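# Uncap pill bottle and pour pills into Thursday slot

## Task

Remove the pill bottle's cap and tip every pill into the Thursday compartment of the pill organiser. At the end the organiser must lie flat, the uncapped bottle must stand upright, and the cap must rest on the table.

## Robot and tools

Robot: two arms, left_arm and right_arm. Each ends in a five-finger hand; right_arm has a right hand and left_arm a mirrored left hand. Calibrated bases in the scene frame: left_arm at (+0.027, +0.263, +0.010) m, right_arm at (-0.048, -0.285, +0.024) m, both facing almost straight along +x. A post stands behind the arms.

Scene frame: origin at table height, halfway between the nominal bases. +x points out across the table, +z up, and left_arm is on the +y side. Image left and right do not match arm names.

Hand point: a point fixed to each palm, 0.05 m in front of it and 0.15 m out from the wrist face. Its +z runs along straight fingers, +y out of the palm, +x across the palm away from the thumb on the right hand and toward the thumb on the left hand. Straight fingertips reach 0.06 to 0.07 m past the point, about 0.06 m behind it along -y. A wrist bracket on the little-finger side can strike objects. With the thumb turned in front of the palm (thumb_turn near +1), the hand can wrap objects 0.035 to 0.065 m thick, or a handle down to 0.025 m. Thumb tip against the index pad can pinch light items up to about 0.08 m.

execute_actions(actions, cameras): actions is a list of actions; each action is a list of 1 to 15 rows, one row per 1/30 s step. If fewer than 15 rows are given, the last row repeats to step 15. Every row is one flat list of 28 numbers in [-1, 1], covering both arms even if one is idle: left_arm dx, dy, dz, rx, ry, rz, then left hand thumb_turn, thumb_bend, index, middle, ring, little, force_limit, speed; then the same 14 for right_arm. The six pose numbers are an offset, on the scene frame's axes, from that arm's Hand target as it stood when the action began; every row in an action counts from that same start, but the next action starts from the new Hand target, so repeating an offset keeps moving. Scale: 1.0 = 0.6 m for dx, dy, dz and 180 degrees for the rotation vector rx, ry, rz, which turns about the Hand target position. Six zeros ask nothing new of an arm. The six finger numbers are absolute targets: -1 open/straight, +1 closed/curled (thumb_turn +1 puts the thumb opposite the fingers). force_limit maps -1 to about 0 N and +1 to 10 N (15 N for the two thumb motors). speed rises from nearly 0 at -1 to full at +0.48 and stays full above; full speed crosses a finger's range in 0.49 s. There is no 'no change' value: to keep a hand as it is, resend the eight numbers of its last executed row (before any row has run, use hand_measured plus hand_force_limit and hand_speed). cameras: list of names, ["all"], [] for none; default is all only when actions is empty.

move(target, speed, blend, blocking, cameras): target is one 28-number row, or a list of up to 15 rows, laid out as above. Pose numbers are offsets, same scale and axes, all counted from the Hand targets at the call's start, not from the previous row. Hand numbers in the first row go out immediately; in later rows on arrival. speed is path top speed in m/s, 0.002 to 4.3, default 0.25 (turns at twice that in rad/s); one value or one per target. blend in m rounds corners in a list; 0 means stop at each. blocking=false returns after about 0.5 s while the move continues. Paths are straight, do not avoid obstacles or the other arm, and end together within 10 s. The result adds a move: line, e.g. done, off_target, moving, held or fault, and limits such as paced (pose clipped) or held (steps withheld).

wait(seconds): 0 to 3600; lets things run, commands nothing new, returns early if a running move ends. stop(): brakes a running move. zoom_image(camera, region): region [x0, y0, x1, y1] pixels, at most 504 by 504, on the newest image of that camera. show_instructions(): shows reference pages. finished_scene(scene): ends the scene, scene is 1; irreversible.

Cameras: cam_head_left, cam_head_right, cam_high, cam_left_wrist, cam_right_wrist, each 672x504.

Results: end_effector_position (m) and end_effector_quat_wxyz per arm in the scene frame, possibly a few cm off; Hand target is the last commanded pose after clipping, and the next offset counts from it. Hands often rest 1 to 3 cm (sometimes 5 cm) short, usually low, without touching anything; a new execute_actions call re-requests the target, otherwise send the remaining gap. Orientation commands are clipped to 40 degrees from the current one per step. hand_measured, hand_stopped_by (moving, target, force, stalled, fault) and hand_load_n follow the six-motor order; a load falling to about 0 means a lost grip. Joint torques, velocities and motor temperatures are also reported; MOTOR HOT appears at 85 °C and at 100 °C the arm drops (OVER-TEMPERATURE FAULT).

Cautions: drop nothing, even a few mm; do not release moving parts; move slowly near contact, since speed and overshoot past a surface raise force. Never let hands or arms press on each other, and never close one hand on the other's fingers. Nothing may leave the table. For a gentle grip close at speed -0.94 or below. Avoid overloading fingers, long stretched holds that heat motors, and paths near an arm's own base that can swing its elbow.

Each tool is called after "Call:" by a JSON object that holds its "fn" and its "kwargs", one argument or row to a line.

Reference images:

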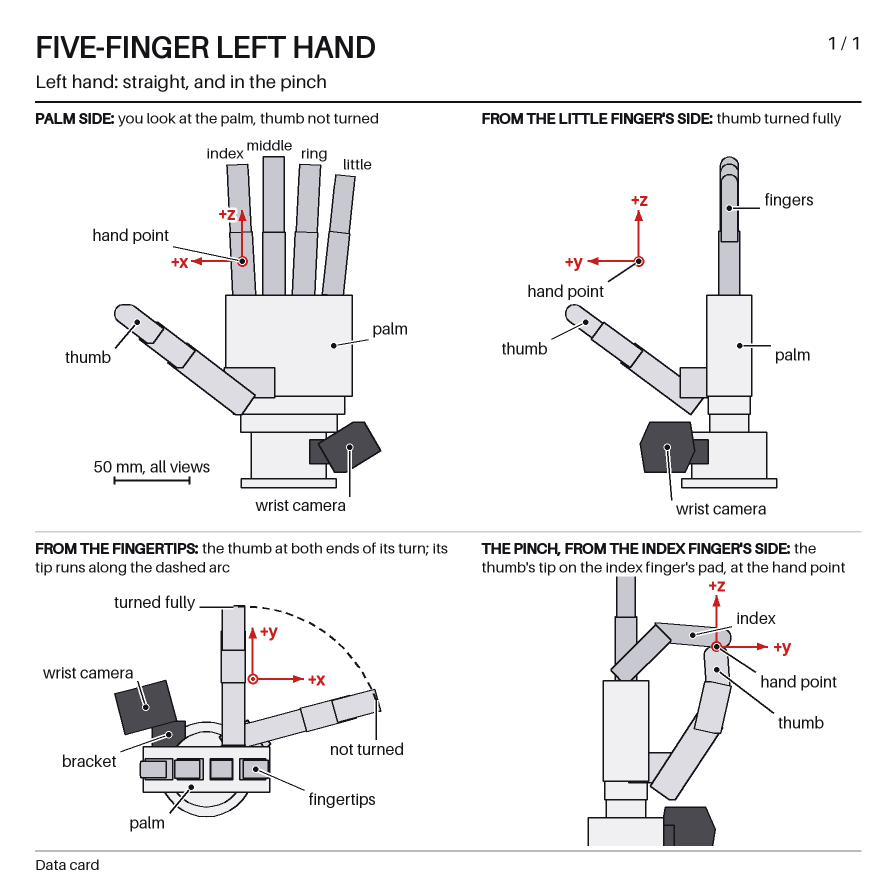

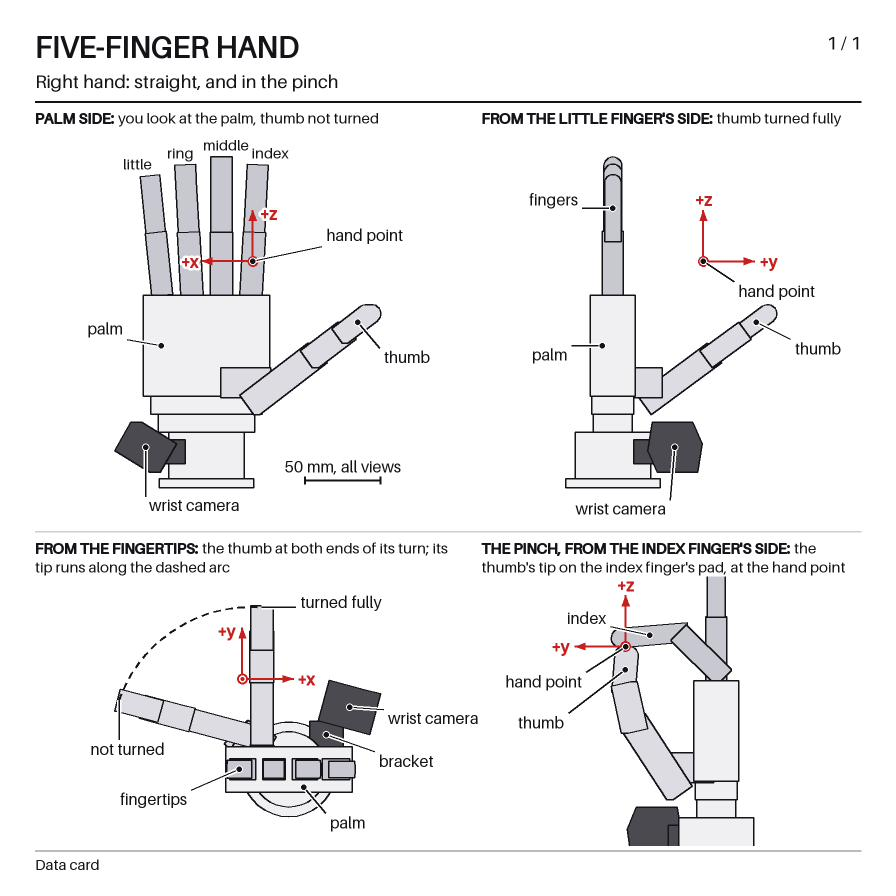

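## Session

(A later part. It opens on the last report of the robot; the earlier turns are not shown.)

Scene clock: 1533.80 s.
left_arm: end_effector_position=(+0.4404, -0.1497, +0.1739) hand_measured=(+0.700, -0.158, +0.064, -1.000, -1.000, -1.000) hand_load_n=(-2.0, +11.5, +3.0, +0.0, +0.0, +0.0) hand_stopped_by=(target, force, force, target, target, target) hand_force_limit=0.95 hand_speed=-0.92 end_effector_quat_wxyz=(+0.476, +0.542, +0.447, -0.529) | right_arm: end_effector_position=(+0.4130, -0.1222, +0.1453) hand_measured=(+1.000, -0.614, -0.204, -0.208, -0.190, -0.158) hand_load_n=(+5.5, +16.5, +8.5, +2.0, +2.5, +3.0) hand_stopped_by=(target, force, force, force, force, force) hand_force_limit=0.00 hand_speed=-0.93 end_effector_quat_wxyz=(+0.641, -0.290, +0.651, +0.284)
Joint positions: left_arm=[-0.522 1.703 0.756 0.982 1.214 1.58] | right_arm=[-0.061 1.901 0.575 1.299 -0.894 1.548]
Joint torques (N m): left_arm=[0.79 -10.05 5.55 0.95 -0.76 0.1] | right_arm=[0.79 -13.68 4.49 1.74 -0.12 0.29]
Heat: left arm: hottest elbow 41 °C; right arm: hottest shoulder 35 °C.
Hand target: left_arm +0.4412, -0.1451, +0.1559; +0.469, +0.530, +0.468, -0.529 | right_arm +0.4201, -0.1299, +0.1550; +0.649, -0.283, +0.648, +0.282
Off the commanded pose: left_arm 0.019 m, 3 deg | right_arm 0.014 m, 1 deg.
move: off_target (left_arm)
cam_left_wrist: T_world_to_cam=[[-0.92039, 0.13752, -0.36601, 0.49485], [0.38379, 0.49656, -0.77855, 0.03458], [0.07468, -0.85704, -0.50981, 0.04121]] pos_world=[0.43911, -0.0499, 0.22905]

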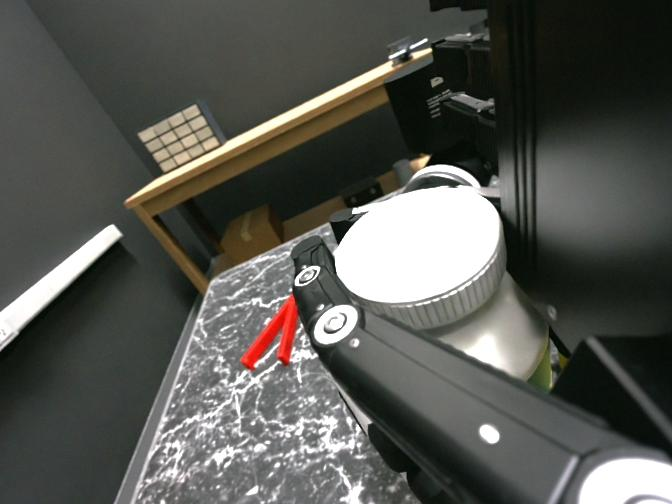

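Call:
{"fn": "move", "kwargs": {
  "target": [
    [-0.020,0.001,-0.010,0,0,0.10,0.7,0.4,0.5,-1,-1,-1,0.95,-0.92,0,0,0,0,0,0,1,0.8,0.8,0.8,0.35,0.4,0.0,-0.93]
  ],
  "speed": 0.12,
  "cameras": ["cam_left_wrist"]
}}

Call:
{"fn": "zoom_image", "kwargs": {
  "camera": "cam_left_wrist",
  "region": [380, 210, 510, 340]
}}

Call:
{"fn": "move", "kwargs": {
  "target": [
    [0,0,0,0,0,0,0.7,0.45,0.55,-1,-1,-1,0.95,-0.92,0,0,0,0,0,0,1,0.8,0.8,0.8,0.35,0.4,0.0,-0.93],
    [-0.028,0.007,-0.008,0,0,0.12,0.7,0.45,0.55,-1,-1,-1,0.95,-0.92,0,0,0,0,0,0,1,0.8,0.8,0.8,0.35,0.4,0.0,-0.93]
  ],
  "speed": 0.12,
  "cameras": ["cam_left_wrist","cam_high"]
}}

Call:
{"fn": "zoom_image", "kwargs": {
  "camera": "cam_left_wrist",
  "region": [380, 210, 510, 340]
}}

Call:
{"fn": "zoom_image", "kwargs": {
  "camera": "cam_high",
  "region": [240, 200, 350, 310]
}}

Scene clock: 1541.93 s.
left_arm: end_effector_position=(+0.4417, -0.1417, +0.1707) hand_measured=(+0.700, -0.158, +0.064, -1.000, -1.000, -1.000) hand_load_n=(+0.0, +10.0, +2.5, +0.0, +0.0, +0.0) hand_stopped_by=(target, force, force, target, target, target) hand_force_limit=0.95 hand_speed=-0.92 end_effector_quat_wxyz=(+0.565, +0.451, +0.530, -0.443) | right_arm: end_effector_position=(+0.4115, -0.1214, +0.1445) hand_measured=(+1.000, -0.614, -0.204, -0.208, -0.190, -0.158) hand_load_n=(+4.0, +17.0, +7.0, +1.0, +2.5, +4.0) hand_stopped_by=(target, force, force, force, force, force) hand_force_limit=0.00 hand_speed=-0.93 end_effector_quat_wxyz=(+0.642, -0.297, +0.648, +0.282)
Joint positions: left_arm=[-0.637 1.632 0.617 1.056 0.749 1.582] | right_arm=[-0.061 1.901 0.575 1.299 -0.9 1.534]
Joint torques (N m): left_arm=[-1.26 -9.11 4.97 1.06 -0.21 0.07] | right_arm=[0.73 -13.74 4.48 1.72 0.17 0.41]
Heat: left arm: hottest elbow 41 °C; right arm: hottest shoulder 35 °C.
Hand target: left_arm +0.4293, -0.1445, +0.1499; +0.546, +0.450, +0.546, -0.449 | right_arm +0.4201, -0.1300, +0.1550; +0.649, -0.283, +0.648, +0.282
Off the commanded pose: left_arm 0.024 m, 3 deg | right_arm 0.016 m, 2 deg.
move: off_target (left_arm)
cam_left_wrist: T_world_to_cam=[[-0.91145, -0.19301, -0.36334, 0.44251], [0.19105, 0.58358, -0.78926, 0.12687], [0.36437, -0.78878, -0.49503, -0.07457]] pos_world=[0.40625, -0.04745, 0.224]

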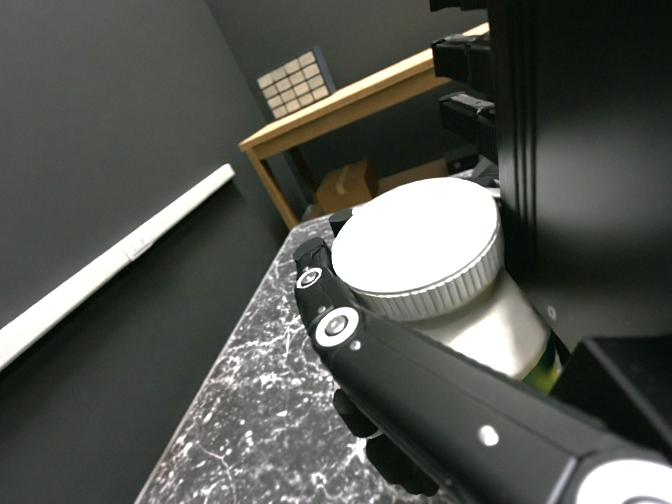

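Scaled by 3.877 from the camera's image (finer frame: 960x720).

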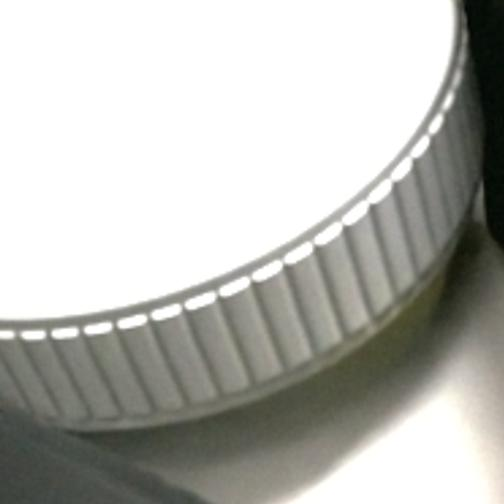

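Scene clock: 1544.67 s.
left_arm: end_effector_position=(+0.4365, -0.1280, +0.1660) hand_measured=(+0.700, -0.134, +0.144, -1.000, -1.000, -1.000) hand_load_n=(+0.5, +15.0, +7.5, +0.0, +0.0, +0.0) hand_stopped_by=(target, force, force, target, target, target) hand_force_limit=0.95 hand_speed=-0.92 end_effector_quat_wxyz=(+0.643, +0.323, +0.613, -0.327) | right_arm: end_effector_position=(+0.4066, -0.1189, +0.1428) hand_measured=(+1.000, -0.614, -0.204, -0.208, -0.188, -0.158) hand_load_n=(+0.0, +18.0, +5.0, +0.5, +1.5, +4.0) hand_stopped_by=(target, force, force, force, force, force) hand_force_limit=0.00 hand_speed=-0.93 end_effector_quat_wxyz=(+0.643, -0.314, +0.640, +0.280)
Joint positions: left_arm=[-0.838 1.6 0.547 1.094 0.134 1.579] | right_arm=[-0.061 1.901 0.575 1.299 -0.923 1.504]
Joint torques (N m): left_arm=[-3.43 -8.59 4.59 1.44 0.22 0.1] | right_arm=[0.67 -13.74 4.45 1.63 1.11 0.68]
Heat: left arm: hottest elbow 41 °C; right arm: hottest shoulder 35 °C.
Hand target: left_arm +0.4124, -0.1402, +0.1451; +0.620, +0.340, +0.620, -0.339 | right_arm +0.4200, -0.1298, +0.1550; +0.649, -0.283, +0.648, +0.282
Off the commanded pose: left_arm 0.034 m, 4 deg | right_arm 0.021 m, 4 deg.
move: off_target (left_arm)
cam_left_wrist: T_world_to_cam=[[-0.76293, -0.55063, -0.33875, 0.32404], [-0.07169, 0.59281, -0.80214, 0.23425], [0.6425, -0.58769, -0.49175, -0.16043]] pos_world=[0.36709, -0.05472, 0.21878]
Images, in order (width x height): cam_high 672x504, cam_left_wrist 672x504.

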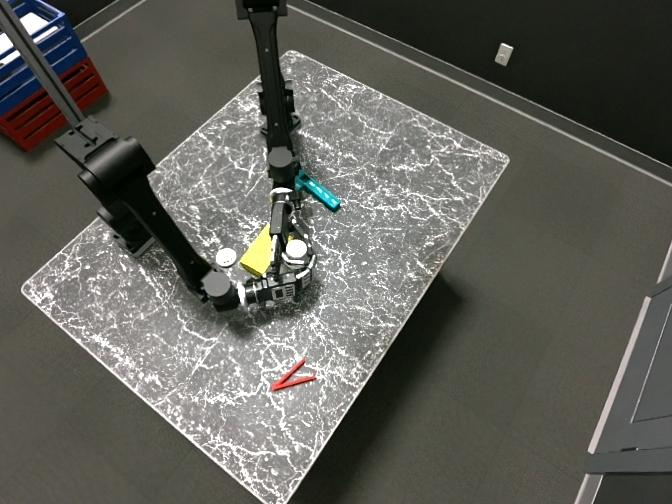

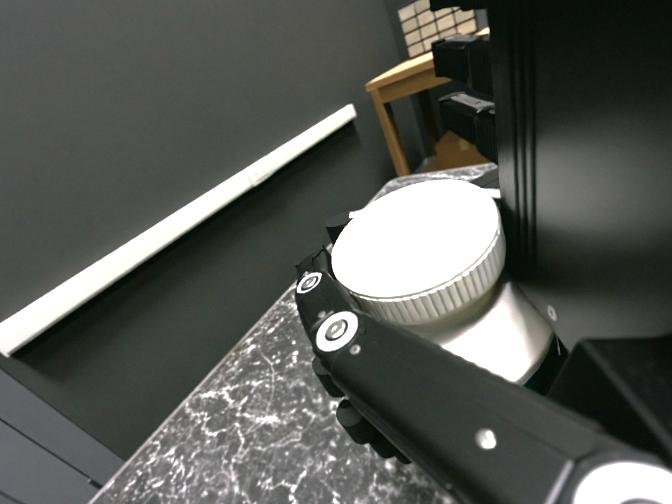

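Scaled by 3.877 from the camera's image (finer frame: 960x720).

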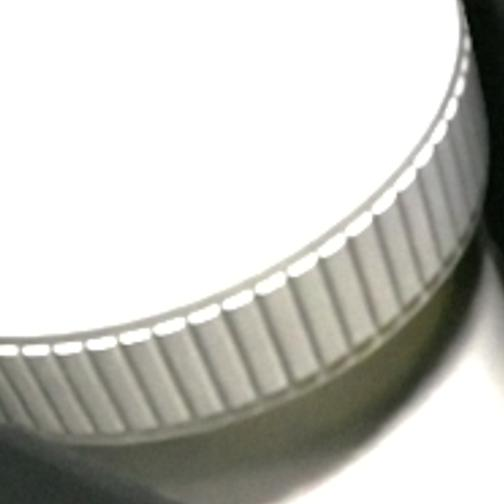

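Scaled by 4.582 from the camera's image (finer frame: 960x720).

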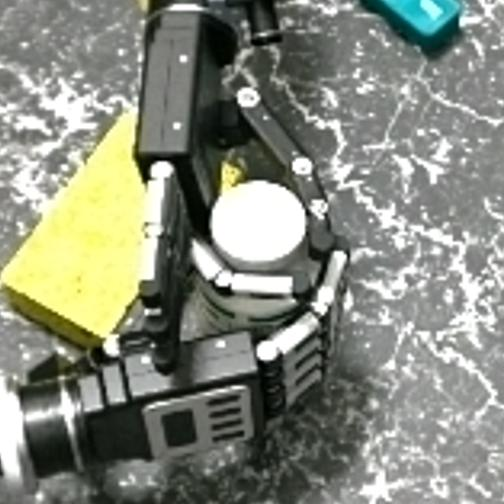

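Call:
{"fn": "move", "kwargs": {
  "target": [
    [0.0,0,0.075,0,0,0,0.7,0.45,0.55,-1,-1,-1,0.95,-0.92,0,0,0,0,0,0,1,0.8,0.8,0.8,0.35,0.4,0.0,-0.93],
    [0.0,0,0.125,0,0,0,0.7,0.45,0.55,-1,-1,-1,0.95,-0.92,0,0,0,0,0,0,1,0.8,0.8,0.8,0.35,0.4,0.0,-0.93]
  ],
  "speed": 0.08,
  "cameras": ["cam_left_wrist","cam_high"]
}}

Call:
{"fn": "zoom_image", "kwargs": {
  "camera": "cam_left_wrist",
  "region": [200, 140, 580, 460]
}}

Call:
{"fn": "zoom_image", "kwargs": {
  "camera": "cam_high",
  "region": [240, 200, 350, 310]
}}

Scene clock: 1550.33 s.
left_arm: end_effector_position=(+0.4276, -0.1194, +0.1842) hand_measured=(+0.700, -0.134, +0.144, -1.000, -1.000, -1.000) hand_load_n=(+3.5, +15.0, +7.5, +0.0, +0.5, +0.0) hand_stopped_by=(target, force, force, target, target, target) hand_force_limit=0.95 hand_speed=-0.92 end_effector_quat_wxyz=(+0.607, +0.331, +0.650, -0.314) | right_arm: end_effector_position=(+0.3984, -0.1108, +0.1590) hand_measured=(+1.000, -0.614, -0.204, -0.208, -0.188, -0.158) hand_load_n=(+0.5, +17.5, +6.5, +0.5, +0.5, +1.5) hand_stopped_by=(target, force, force, force, force, force) hand_force_limit=0.00 hand_speed=-0.93 end_effector_quat_wxyz=(+0.648, -0.322, +0.625, +0.294)
Joint positions: left_arm=[-0.843 1.428 0.558 0.804 0.123 1.572] | right_arm=[-0.045 1.872 0.57 1.321 -0.944 1.536]
Joint torques (N m): left_arm=[-3.02 -12.1 9.84 1.54 0.68 0.14] | right_arm=[-0.67 -10.81 4.86 0.95 2.08 0.37]
Heat: left arm: hottest elbow 41 °C; right arm: hottest shoulder 35 °C.
Hand target: left_arm +0.4124, -0.1402, +0.2200; +0.620, +0.340, +0.620, -0.339 | right_arm +0.4200, -0.1298, +0.1551; +0.649, -0.283, +0.648, +0.282
Off the commanded pose: left_arm 0.044 m, 5 deg | right_arm 0.029 m, 5 deg.
move: off_target (left_arm)
cam_left_wrist: T_world_to_cam=[[-0.78502, -0.53107, -0.31891, 0.33631], [-0.13633, 0.6503, -0.74734, 0.26745], [0.60428, -0.5432, -0.5829, -0.10221]] pos_world=[0.36223, -0.05084, 0.24755]
Images, in order (width x height): cam_high 672x504, cam_left_wrist 672x504.

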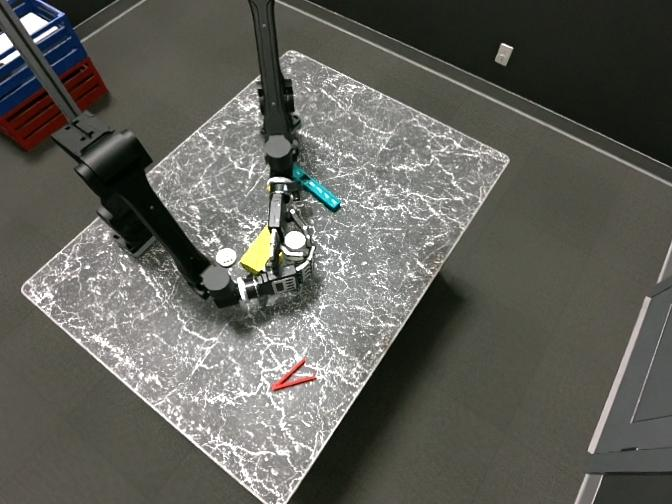

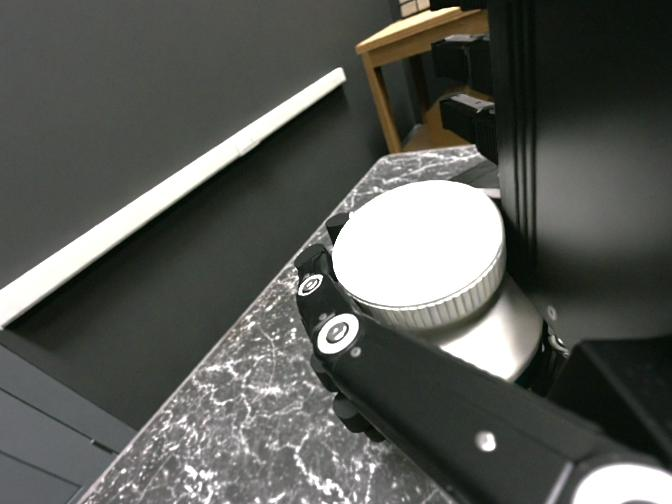

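Scaled by 1.326 from the camera's image (finer frame: 960x720).

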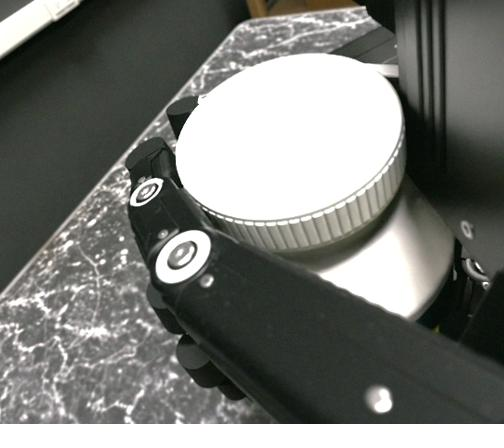

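Scaled by 4.582 from the camera's image (finer frame: 960x720).

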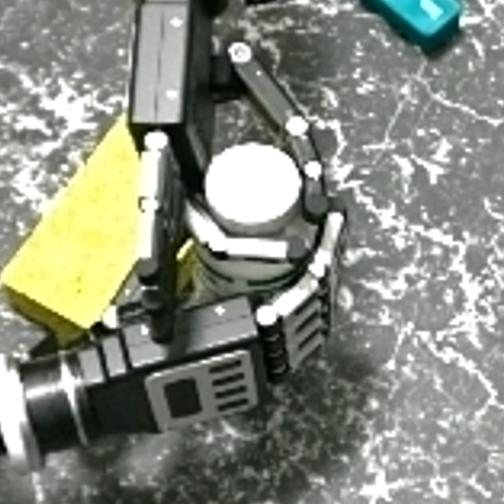

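Call:
{"fn": "move", "kwargs": {
  "target": [
    [0.008,-0.004,-0.048,0,0,0,0.7,0.45,0.55,-1,-1,-1,0.95,-0.92,0,0,0,0,0,0,1,0.8,0.8,0.8,0.35,0.4,0.0,-0.93],
    [0.008,-0.004,-0.048,0,0,0,0.7,-0.8,-0.5,-1,-1,-1,0.4,-0.5,0,0,0,0,0,0,1,0.8,0.8,0.8,0.35,0.4,0.0,-0.93],
    [0.061,-0.0103,-0.043,0,0,-0.26,0.7,-0.8,-0.5,-1,-1,-1,0.4,-0.7,0,0,0,0,0,0,1,0.8,0.8,0.8,0.35,0.4,0.0,-0.93]
  ],
  "speed": 0.2,
  "cameras": ["cam_left_wrist","cam_high"]
}}

Call:
{"fn": "zoom_image", "kwargs": {
  "camera": "cam_left_wrist",
  "region": [310, 190, 510, 390]
}}

Call:
{"fn": "move", "kwargs": {
  "target": [
    [0,0,0.002,0,0,0,0.7,0.3,0.4,-1,-1,-1,-0.1,-0.86,0,0,0,0,0,0,1,0.8,0.8,0.8,0.35,0.4,0.0,-0.93],
    [0,0,0.002,0,0,0,0.7,0.4,0.5,-1,-1,-1,0.95,-0.92,0,0,0,0,0,0,1,0.8,0.8,0.8,0.35,0.4,0.0,-0.93],
    [-0.013,0.001,0,0,0,0.03,0.7,0.4,0.5,-1,-1,-1,0.95,-0.92,0,0,0,0,0,0,1,0.8,0.8,0.8,0.35,0.4,0.0,-0.93],
    [-0.013,0.001,0,0,0,0.03,0.7,0.45,0.6,-1,-1,-1,0.95,-0.92,0,0,0,0,0,0,1,0.8,0.8,0.8,0.35,0.4,0.0,-0.93]
  ],
  "speed": 0.12,
  "cameras": ["cam_left_wrist"]
}}

Call:
{"fn": "zoom_image", "kwargs": {
  "camera": "cam_left_wrist",
  "region": [380, 210, 510, 340]
}}

Scene clock: 1570.53 s.
left_arm: end_effector_position=(+0.4325, -0.1452, +0.1834) hand_measured=(+0.700, -0.800, -0.500, -1.000, -1.000, -1.000) hand_load_n=(+0.5, +0.0, +0.0, +0.0, +0.0, +0.0) hand_stopped_by=(target, target, target, target, target, target) hand_force_limit=0.40 hand_speed=-0.70 end_effector_quat_wxyz=(+0.426, +0.557, +0.438, -0.562) | right_arm: end_effector_position=(+0.4116, -0.1246, +0.1592) hand_measured=(+1.000, -0.614, -0.204, -0.208, -0.188, -0.158) hand_load_n=(+2.0, +15.0, +9.0, +1.5, +1.0, +2.0) hand_stopped_by=(target, force, force, force, force, force) hand_force_limit=0.00 hand_speed=-0.93 end_effector_quat_wxyz=(+0.652, -0.291, +0.642, +0.281)
Joint positions: left_arm=[-0.494 1.672 0.8 0.85 1.351 1.574] | right_arm=[-0.066 1.874 0.57 1.317 -0.896 1.563]
Joint torques (N m): left_arm=[1.79 -10.7 11.17 0.61 0.33 0.13] | right_arm=[1.2 -11.05 5.12 1.02 0.02 0.14]
Heat: left arm: hottest elbow 41 °C; right arm: hottest wrist yaw 36 °C.
Hand target: left_arm +0.4491, -0.1464, +0.1943; +0.435, +0.558, +0.434, -0.558 | right_arm +0.4201, -0.1300, +0.1550; +0.649, -0.282, +0.648, +0.282
Off the commanded pose: left_arm 0.020 m, 1 deg | right_arm 0.011 m, 1 deg.
move: off_target (left_arm); target 2's new numbers were sent with left_arm's hand 0.025 m and 3 deg from that target; target 3's new numbers were sent with left_arm's hand 0.020 m and 1 deg from that target
cam_left_wrist: T_world_to_cam=[[-0.91871, 0.24688, -0.30826, 0.49505], [0.39215, 0.47762, -0.78619, 0.03777], [-0.04687, -0.84317, -0.5356, 0.10976]] pos_world=[0.44514, -0.04771, 0.24109]
Images, in order (width x height): cam_high 672x504, cam_left_wrist 672x504.

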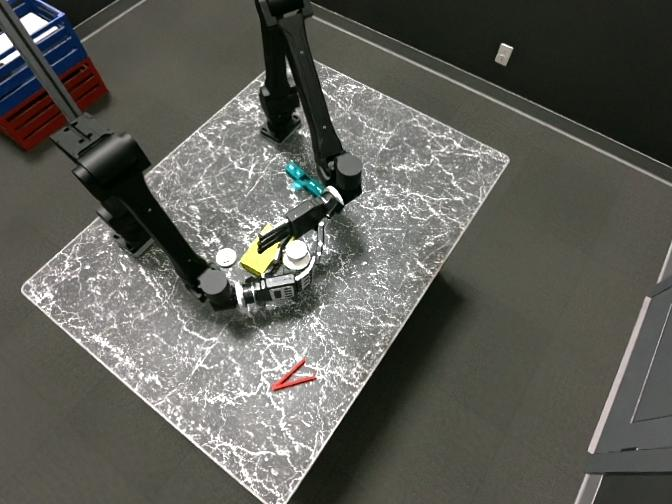

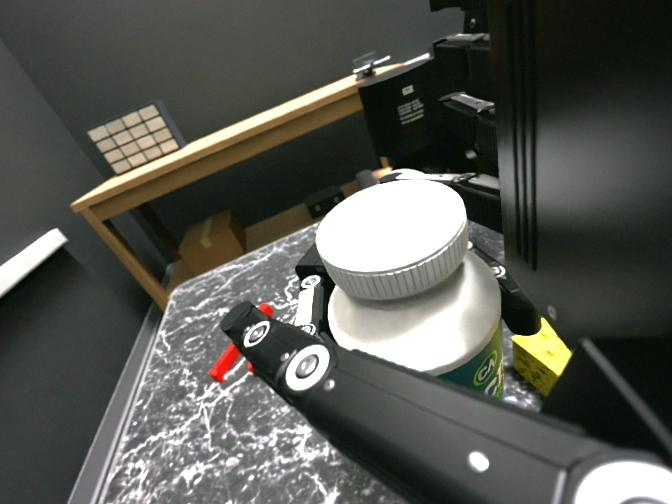

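Scaled by 2.520 from the camera's image (finer frame: 960x720).

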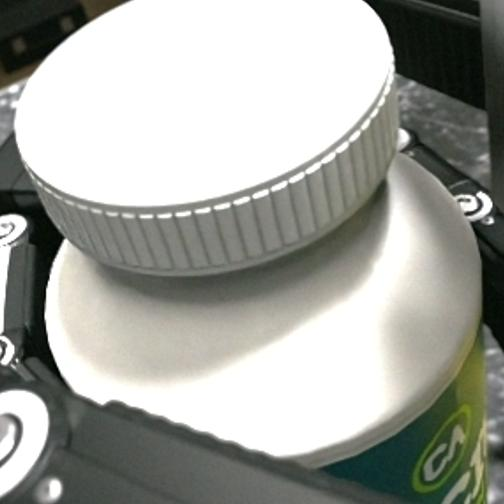

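Scene clock: 1576.57 s.
left_arm: end_effector_position=(+0.4367, -0.1497, +0.1817) hand_measured=(+0.700, -0.122, +0.150, -1.000, -1.000, -1.000) hand_load_n=(+0.0, +14.5, +10.0, +0.0, +0.0, +0.0) hand_stopped_by=(target, force, force, target, target, target) hand_force_limit=0.95 hand_speed=-0.92 end_effector_quat_wxyz=(+0.444, +0.538, +0.464, -0.545) | right_arm: end_effector_position=(+0.4111, -0.1205, +0.1603) hand_measured=(+1.000, -0.614, -0.204, -0.208, -0.188, -0.158) hand_load_n=(+3.0, +14.5, +10.0, +2.5, +0.5, +1.0) hand_stopped_by=(target, force, force, force, force, force) hand_force_limit=0.00 hand_speed=-0.93 end_effector_quat_wxyz=(+0.651, -0.297, +0.638, +0.285)
Joint positions: left_arm=[-0.518 1.654 0.778 0.844 1.245 1.573] | right_arm=[-0.058 1.874 0.576 1.316 -0.903 1.561]
Joint torques (N m): left_arm=[1.14 -12.63 7.41 1.5 -0.36 0.16] | right_arm=[0.5 -11.11 4.62 1.1 0.32 0.16]
Heat: left arm: hottest elbow 42 °C; right arm: hottest shoulder 35 °C.
Hand target: left_arm +0.4412, -0.1458, +0.1943; +0.460, +0.537, +0.460, -0.537 | right_arm +0.4201, -0.1298, +0.1551; +0.649, -0.283, +0.648, +0.282
Off the commanded pose: left_arm 0.014 m, 2 deg | right_arm 0.014 m, 2 deg.
move: off_target (left_arm); target 2's new numbers were sent with left_arm's hand 0.023 m and 2 deg from that target; target 4's new numbers were sent with left_arm's hand 0.014 m and 2 deg from that target
cam_left_wrist: T_world_to_cam=[[-0.93837, 0.17372, -0.29879, 0.49541], [0.34521, 0.51346, -0.78561, 0.06276], [0.01694, -0.84034, -0.54179, 0.07887]] pos_world=[0.44188, -0.05201, 0.24006]

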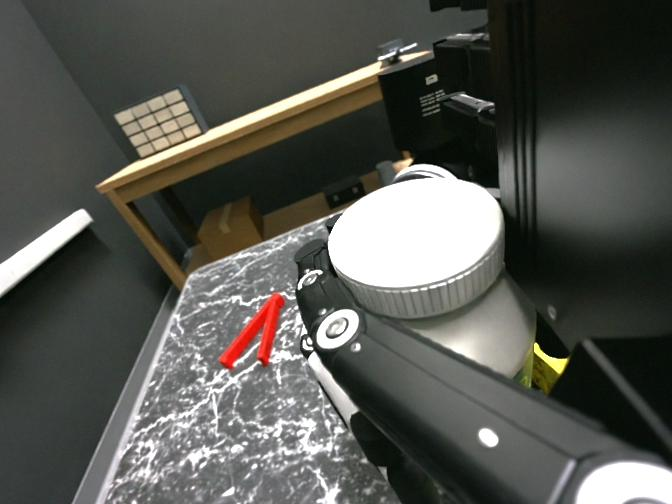

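Scaled by 3.877 from the camera's image (finer frame: 960x720).

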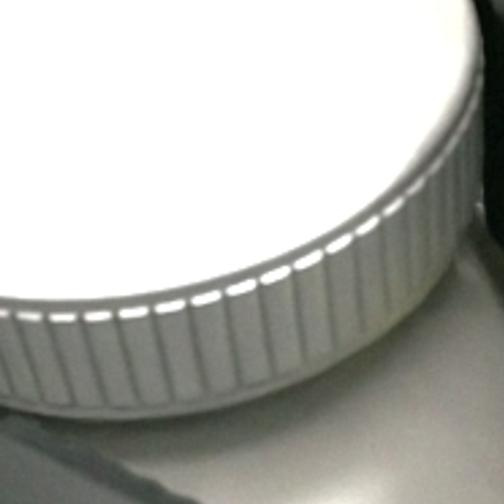

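Call:
{"fn": "move", "kwargs": {
  "target": [
    [0.013,-0.001,0.01,0,0,-0.03,0.7,-0.8,-0.5,-1,-1,-1,0.4,-0.5,0,0,0,0,0,0,1,0.8,0.8,0.8,0.35,0.4,0.0,-0.93],
    [0.013,-0.001,0.01,0,0,-0.03,0.7,-0.8,-0.5,-1,-1,-1,0.4,-0.5,0,0,-0.028,0,0,0,1,0.8,0.8,0.8,0.35,0.4,0.0,-0.93]
  ],
  "speed": 0.1,
  "cameras": ["cam_left_wrist","cam_high"]
}}

Call:
{"fn": "zoom_image", "kwargs": {
  "camera": "cam_left_wrist",
  "region": [200, 140, 580, 460]
}}

Scene clock: 1583.30 s.
left_arm: end_effector_position=(+0.4320, -0.1461, +0.1897) hand_measured=(+0.700, -0.800, -0.500, -1.000, -1.000, -1.000) hand_load_n=(+0.0, +0.0, +0.0, +0.0, +0.0, +0.0) hand_stopped_by=(target, target, target, target, target, target) hand_force_limit=0.40 hand_speed=-0.50 end_effector_quat_wxyz=(+0.425, +0.557, +0.438, -0.563) | right_arm: end_effector_position=(+0.4116, -0.1220, +0.1363) hand_measured=(+1.000, -0.614, -0.204, -0.208, -0.188, -0.158) hand_load_n=(+2.0, +15.0, +9.0, +2.0, +1.0, +1.5) hand_stopped_by=(target, force, force, force, force, force) hand_force_limit=0.00 hand_speed=-0.93 end_effector_quat_wxyz=(+0.640, -0.287, +0.652, +0.289)
Joint positions: left_arm=[-0.495 1.658 0.805 0.832 1.351 1.573] | right_arm=[-0.06 1.938 0.576 1.339 -0.896 1.562]
Joint torques (N m): left_arm=[1.85 -10.7 11.21 0.61 0.32 0.14] | right_arm=[0.73 -11.81 4.64 2.4 0 0.14]
Heat: left arm: hottest elbow 42 °C; right arm: hottest shoulder 35 °C.
Hand target: left_arm +0.4491, -0.1464, +0.2003; +0.435, +0.558, +0.434, -0.558 | right_arm +0.4201, -0.1299, +0.1384; +0.649, -0.283, +0.648, +0.282
Off the commanded pose: left_arm 0.020 m, 1 deg | right_arm 0.012 m, 1 deg.
move: off_target (left_arm, right_arm)
cam_left_wrist: T_world_to_cam=[[-0.91815, 0.24851, -0.30862, 0.49685], [0.39328, 0.47657, -0.78626, 0.04271], [-0.04831, -0.84328, -0.5353, 0.11279]] pos_world=[0.44483, -0.04871, 0.24729]
Images, in order (width x height): cam_high 672x504, cam_left_wrist 672x504.

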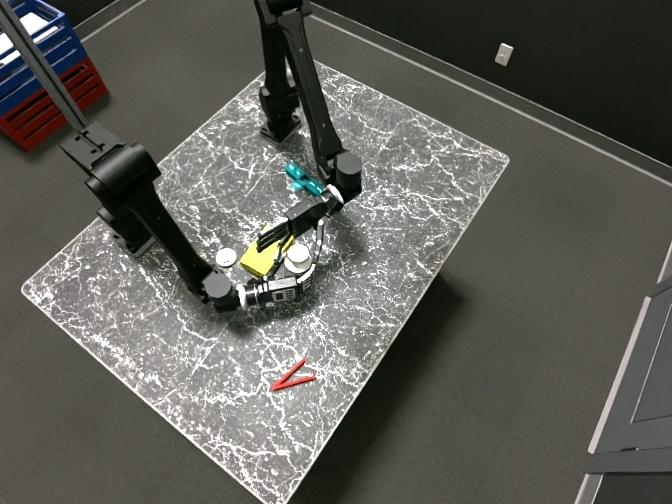

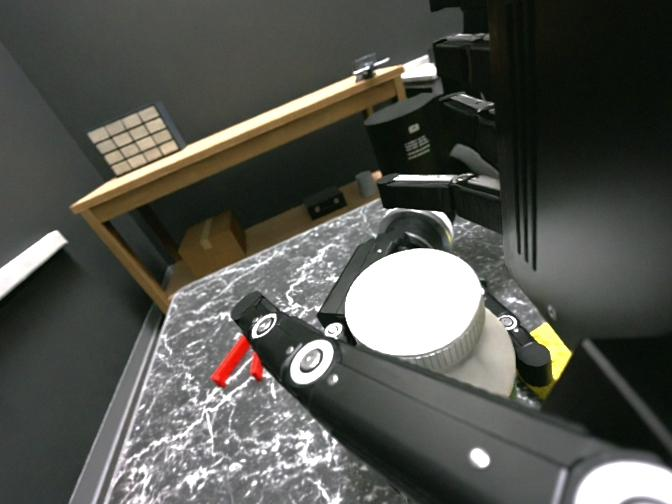

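Scaled by 1.326 from the camera's image (finer frame: 960x720).

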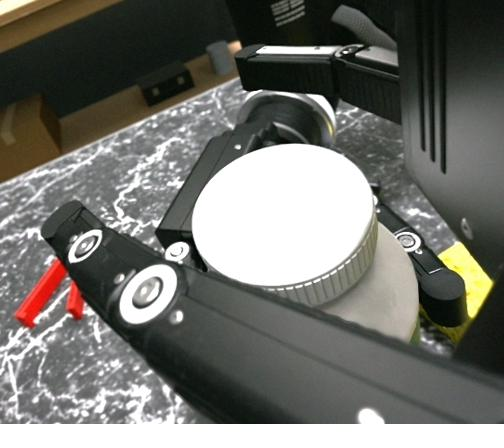

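Call:
{"fn": "move", "kwargs": {
  "target": [
    [0,0,-0.036,0,0,0,0.7,-0.8,-0.5,-1,-1,-1,0.4,-0.5,0,0,0,0,0,0,1,0.8,0.8,0.8,0.35,0.4,0.0,-0.93],
    [0,0,-0.036,0,0,0,0.7,0.3,0.4,-1,-1,-1,-0.1,-0.86,0,0,0,0,0,0,1,0.8,0.8,0.8,0.35,0.4,0.0,-0.93],
    [0,0,-0.036,0,0,0,0.7,0.4,0.5,-1,-1,-1,0.95,-0.92,0,0,0,0,0,0,1,0.8,0.8,0.8,0.35,0.4,0.0,-0.93],
    [-0.013,0.001,-0.036,0,0,0.03,0.7,0.4,0.5,-1,-1,-1,0.95,-0.92,0,0,0,0,0,0,1,0.8,0.8,0.8,0.35,0.4,0.0,-0.93],
    [-0.013,0.001,-0.036,0,0,0.03,0.7,0.45,0.6,-1,-1,-1,0.95,-0.92,0,0,0,0,0,0,1,0.8,0.8,0.8,0.35,0.4,0.0,-0.93]
  ],
  "speed": 0.12,
  "cameras": ["cam_left_wrist","cam_high"]
}}

Call:
{"fn": "zoom_image", "kwargs": {
  "camera": "cam_left_wrist",
  "region": [380, 210, 510, 340]
}}

Call:
{"fn": "zoom_image", "kwargs": {
  "camera": "cam_high",
  "region": [240, 200, 350, 310]
}}

Scene clock: 1596.53 s.
left_arm: end_effector_position=(+0.4370, -0.1498, +0.1671) hand_measured=(+0.700, -0.156, +0.160, -1.000, -1.000, -1.000) hand_load_n=(-1.5, +14.5, +9.5, +0.0, +0.0, +0.0) hand_stopped_by=(target, force, force, target, target, target) hand_force_limit=0.95 hand_speed=-0.92 end_effector_quat_wxyz=(+0.444, +0.538, +0.465, -0.546) | right_arm: end_effector_position=(+0.4117, -0.1201, +0.1387) hand_measured=(+1.000, -0.614, -0.204, -0.208, -0.188, -0.158) hand_load_n=(+2.5, +14.5, +9.5, +2.5, +1.0, +1.5) hand_stopped_by=(target, force, force, force, force, force) hand_force_limit=0.00 hand_speed=-0.93 end_effector_quat_wxyz=(+0.644, -0.297, +0.643, +0.287)
Joint positions: left_arm=[-0.518 1.691 0.771 0.886 1.246 1.573] | right_arm=[-0.059 1.938 0.584 1.346 -0.907 1.551]
Joint torques (N m): left_arm=[1.03 -12.69 6.83 1.68 -0.4 0.16] | right_arm=[0.56 -11.87 3.97 1.99 0.5 0.25]
Heat: left arm: hottest elbow 42 °C; right arm: hottest shoulder 35 °C.
Hand target: left_arm +0.4412, -0.1458, +0.1786; +0.460, +0.537, +0.460, -0.537 | right_arm +0.4201, -0.1299, +0.1384; +0.649, -0.283, +0.648, +0.282
Off the commanded pose: left_arm 0.013 m, 2 deg | right_arm 0.013 m, 2 deg.
move: off_target (left_arm); target 2's new numbers were sent with left_arm's hand 0.019 m and 3 deg from that target; target 3's new numbers were sent with left_arm's hand 0.021 m and 3 deg from that target; target 5's new numbers were sent with left_arm's hand 0.013 m and 2 deg from that target
cam_left_wrist: T_world_to_cam=[[-0.93863, 0.17463, -0.29744, 0.49133], [0.34456, 0.51377, -0.7857, 0.0516], [0.01561, -0.83997, -0.54241, 0.07167]] pos_world=[0.44228, -0.05211, 0.22556]
Images, in order (width x height): cam_high 672x504, cam_left_wrist 672x504.

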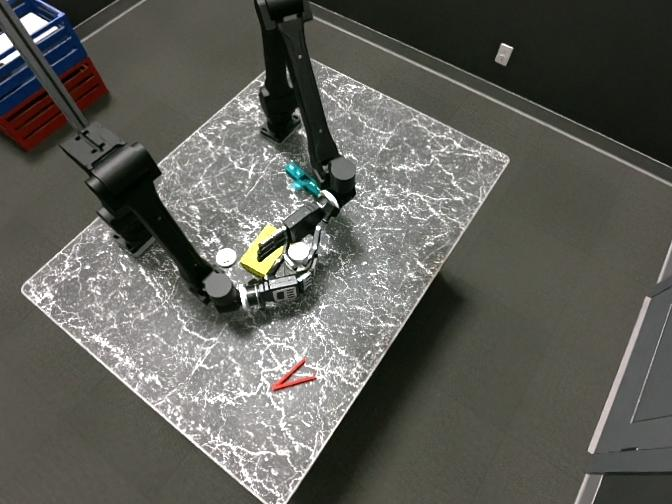

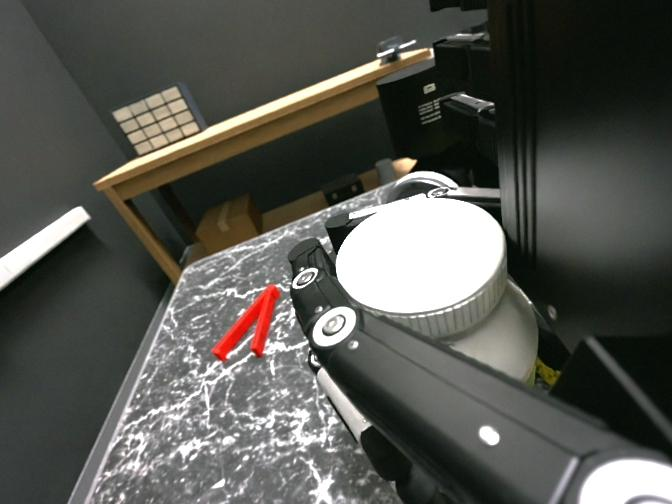

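Scaled by 3.877 from the camera's image (finer frame: 960x720).

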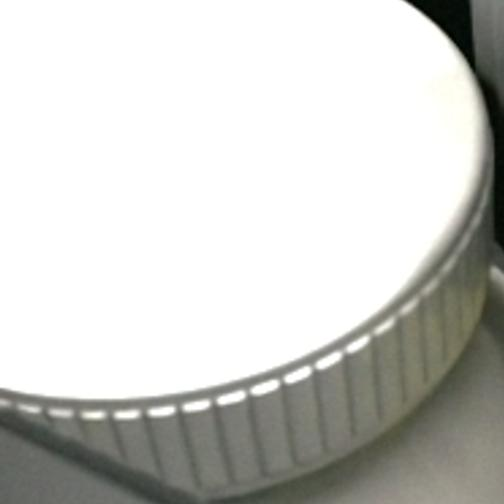

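Scaled by 4.582 from the camera's image (finer frame: 960x720).

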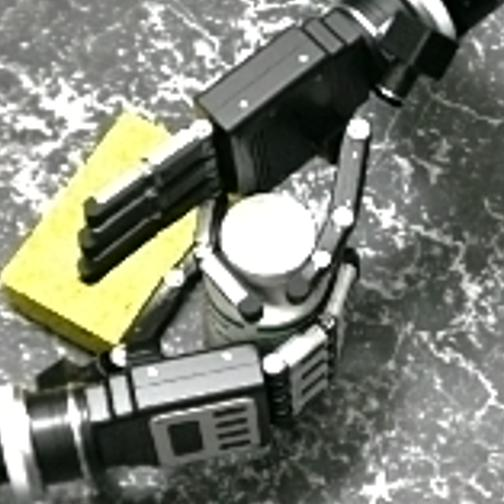

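Call:
{"fn": "move", "kwargs": {
  "target": [-0.003,0.0,0.0,0,0,0.012,0.7,0.45,0.6,-1,-1,-1,0.95,-0.92,0,0,0,0,0,0,1,0.8,0.8,0.8,0.35,0.4,0.0,-0.93],
  "speed": 0.12,
  "cameras": ["cam_left_wrist"]
}}

Call:
{"fn": "zoom_image", "kwargs": {
  "camera": "cam_left_wrist",
  "region": [380, 210, 510, 340]
}}

Call:
{"fn": "move", "kwargs": {
  "target": [-0.003,0.0,0.0,0,0,0.012,0.7,0.45,0.6,-1,-1,-1,0.95,-0.92,0,0,0,0,0,0,1,0.8,0.8,0.8,0.35,0.4,0.0,-0.93],
  "speed": 0.12,
  "cameras": ["cam_left_wrist"]
}}

Call:
{"fn": "zoom_image", "kwargs": {
  "camera": "cam_left_wrist",
  "region": [380, 210, 510, 340]
}}

Scene clock: 1601.57 s.
left_arm: end_effector_position=(+0.4366, -0.1490, +0.1671) hand_measured=(+0.700, -0.156, +0.160, -1.000, -1.000, -1.000) hand_load_n=(-2.0, +15.0, +7.5, +0.0, +0.0, +0.0) hand_stopped_by=(target, force, force, target, target, target) hand_force_limit=0.95 hand_speed=-0.92 end_effector_quat_wxyz=(+0.454, +0.530, +0.475, -0.537) | right_arm: end_effector_position=(+0.4107, -0.1197, +0.1387) hand_measured=(+1.000, -0.614, -0.204, -0.208, -0.188, -0.158) hand_load_n=(+2.0, +14.5, +9.5, +2.0, +0.5, +1.0) hand_stopped_by=(target, force, force, force, force, force) hand_force_limit=0.00 hand_speed=-0.93 end_effector_quat_wxyz=(+0.644, -0.299, +0.643, +0.289)
Joint positions: left_arm=[-0.528 1.677 0.751 0.893 1.198 1.573] | right_arm=[-0.059 1.938 0.584 1.346 -0.912 1.551]
Joint torques (N m): left_arm=[0.73 -12.81 6.65 1.74 -0.53 0.16] | right_arm=[0.56 -11.87 3.96 2 0.74 0.26]
Heat: left arm: hottest elbow 42 °C; right arm: hottest shoulder 35 °C.
Hand target: left_arm +0.4394, -0.1459, +0.1787; +0.470, +0.528, +0.470, -0.528 | right_arm +0.4201, -0.1299, +0.1384; +0.649, -0.283, +0.648, +0.282
Off the commanded pose: left_arm 0.012 m, 2 deg | right_arm 0.014 m, 2 deg.
move: off_target (left_arm)
cam_left_wrist: T_world_to_cam=[[-0.94419, 0.139, -0.29863, 0.48814], [0.32582, 0.52732, -0.78471, 0.06131], [0.04839, -0.83822, -0.54318, 0.05849]] pos_world=[0.43809, -0.05116, 0.22566]

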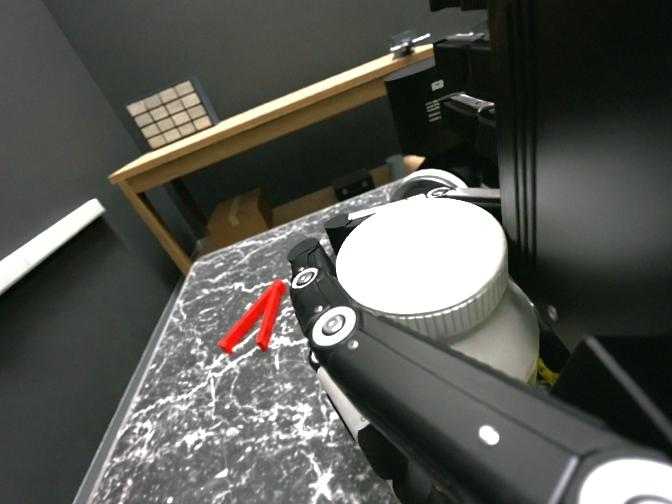

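Scaled by 3.877 from the camera's image (finer frame: 960x720).

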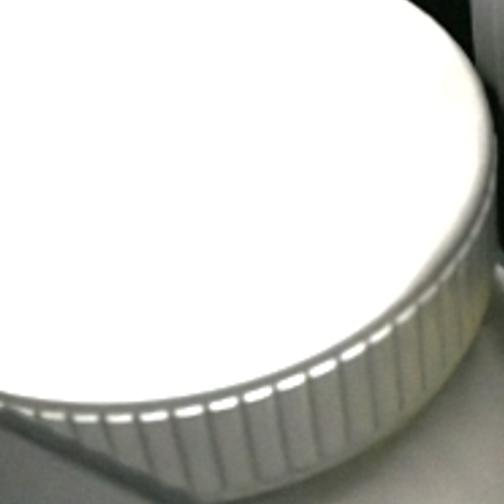

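Scene clock: 1602.23 s.
left_arm: end_effector_position=(+0.4372, -0.1480, +0.1672) hand_measured=(+0.700, -0.156, +0.160, -1.000, -1.000, -1.000) hand_load_n=(-1.5, +15.0, +7.0, +0.5, +0.0, -0.5) hand_stopped_by=(target, force, force, target, target, target) hand_force_limit=0.95 hand_speed=-0.92 end_effector_quat_wxyz=(+0.466, +0.520, +0.487, -0.526) | right_arm: end_effector_position=(+0.4105, -0.1196, +0.1387) hand_measured=(+1.000, -0.614, -0.204, -0.208, -0.188, -0.158) hand_load_n=(+2.0, +15.0, +9.0, +2.0, +0.5, +1.5) hand_stopped_by=(target, force, force, force, force, force) hand_force_limit=0.00 hand_speed=-0.93 end_effector_quat_wxyz=(+0.644, -0.299, +0.642, +0.289)
Joint positions: left_arm=[-0.539 1.663 0.732 0.899 1.143 1.573] | right_arm=[-0.059 1.938 0.584 1.346 -0.914 1.551]
Joint torques (N m): left_arm=[0.56 -12.34 6.6 1.81 -0.37 0.16] | right_arm=[0.56 -11.87 3.96 1.99 0.77 0.24]
Heat: left arm: hottest elbow 42 °C; right arm: hottest shoulder 35 °C.
Hand target: left_arm +0.4376, -0.1459, +0.1786; +0.480, +0.519, +0.480, -0.519 | right_arm +0.4201, -0.1299, +0.1384; +0.649, -0.283, +0.648, +0.282
Off the commanded pose: left_arm 0.012 m, 2 deg | right_arm 0.014 m, 2 deg.
move: off_target (left_arm)
cam_left_wrist: T_world_to_cam=[[-0.94905, 0.09763, -0.29963, 0.48479], [0.30317, 0.54238, -0.78353, 0.07262], [0.08602, -0.83444, -0.54434, 0.04353]] pos_world=[0.43432, -0.05039, 0.22585]

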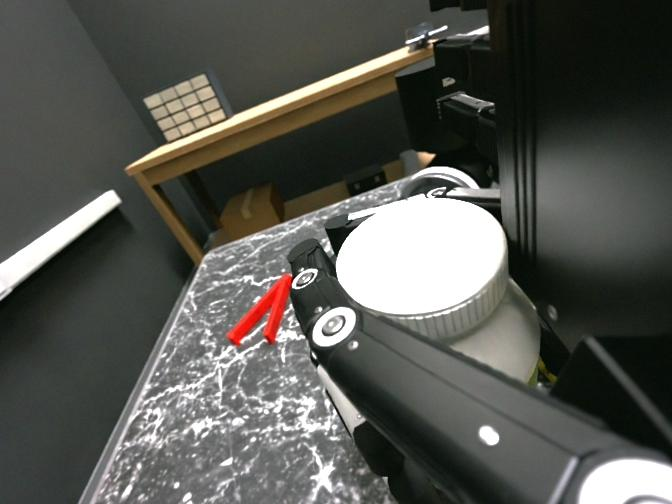

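Scaled by 3.877 from the camera's image (finer frame: 960x720).

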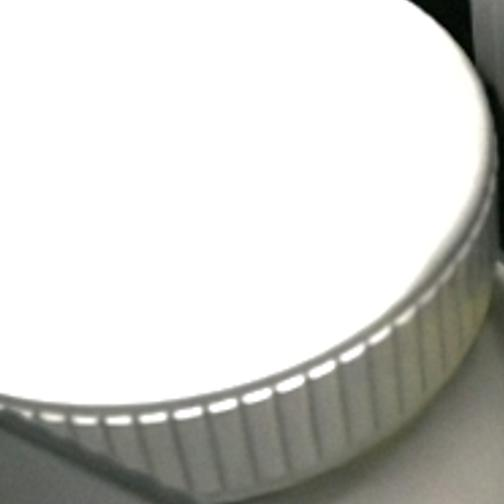

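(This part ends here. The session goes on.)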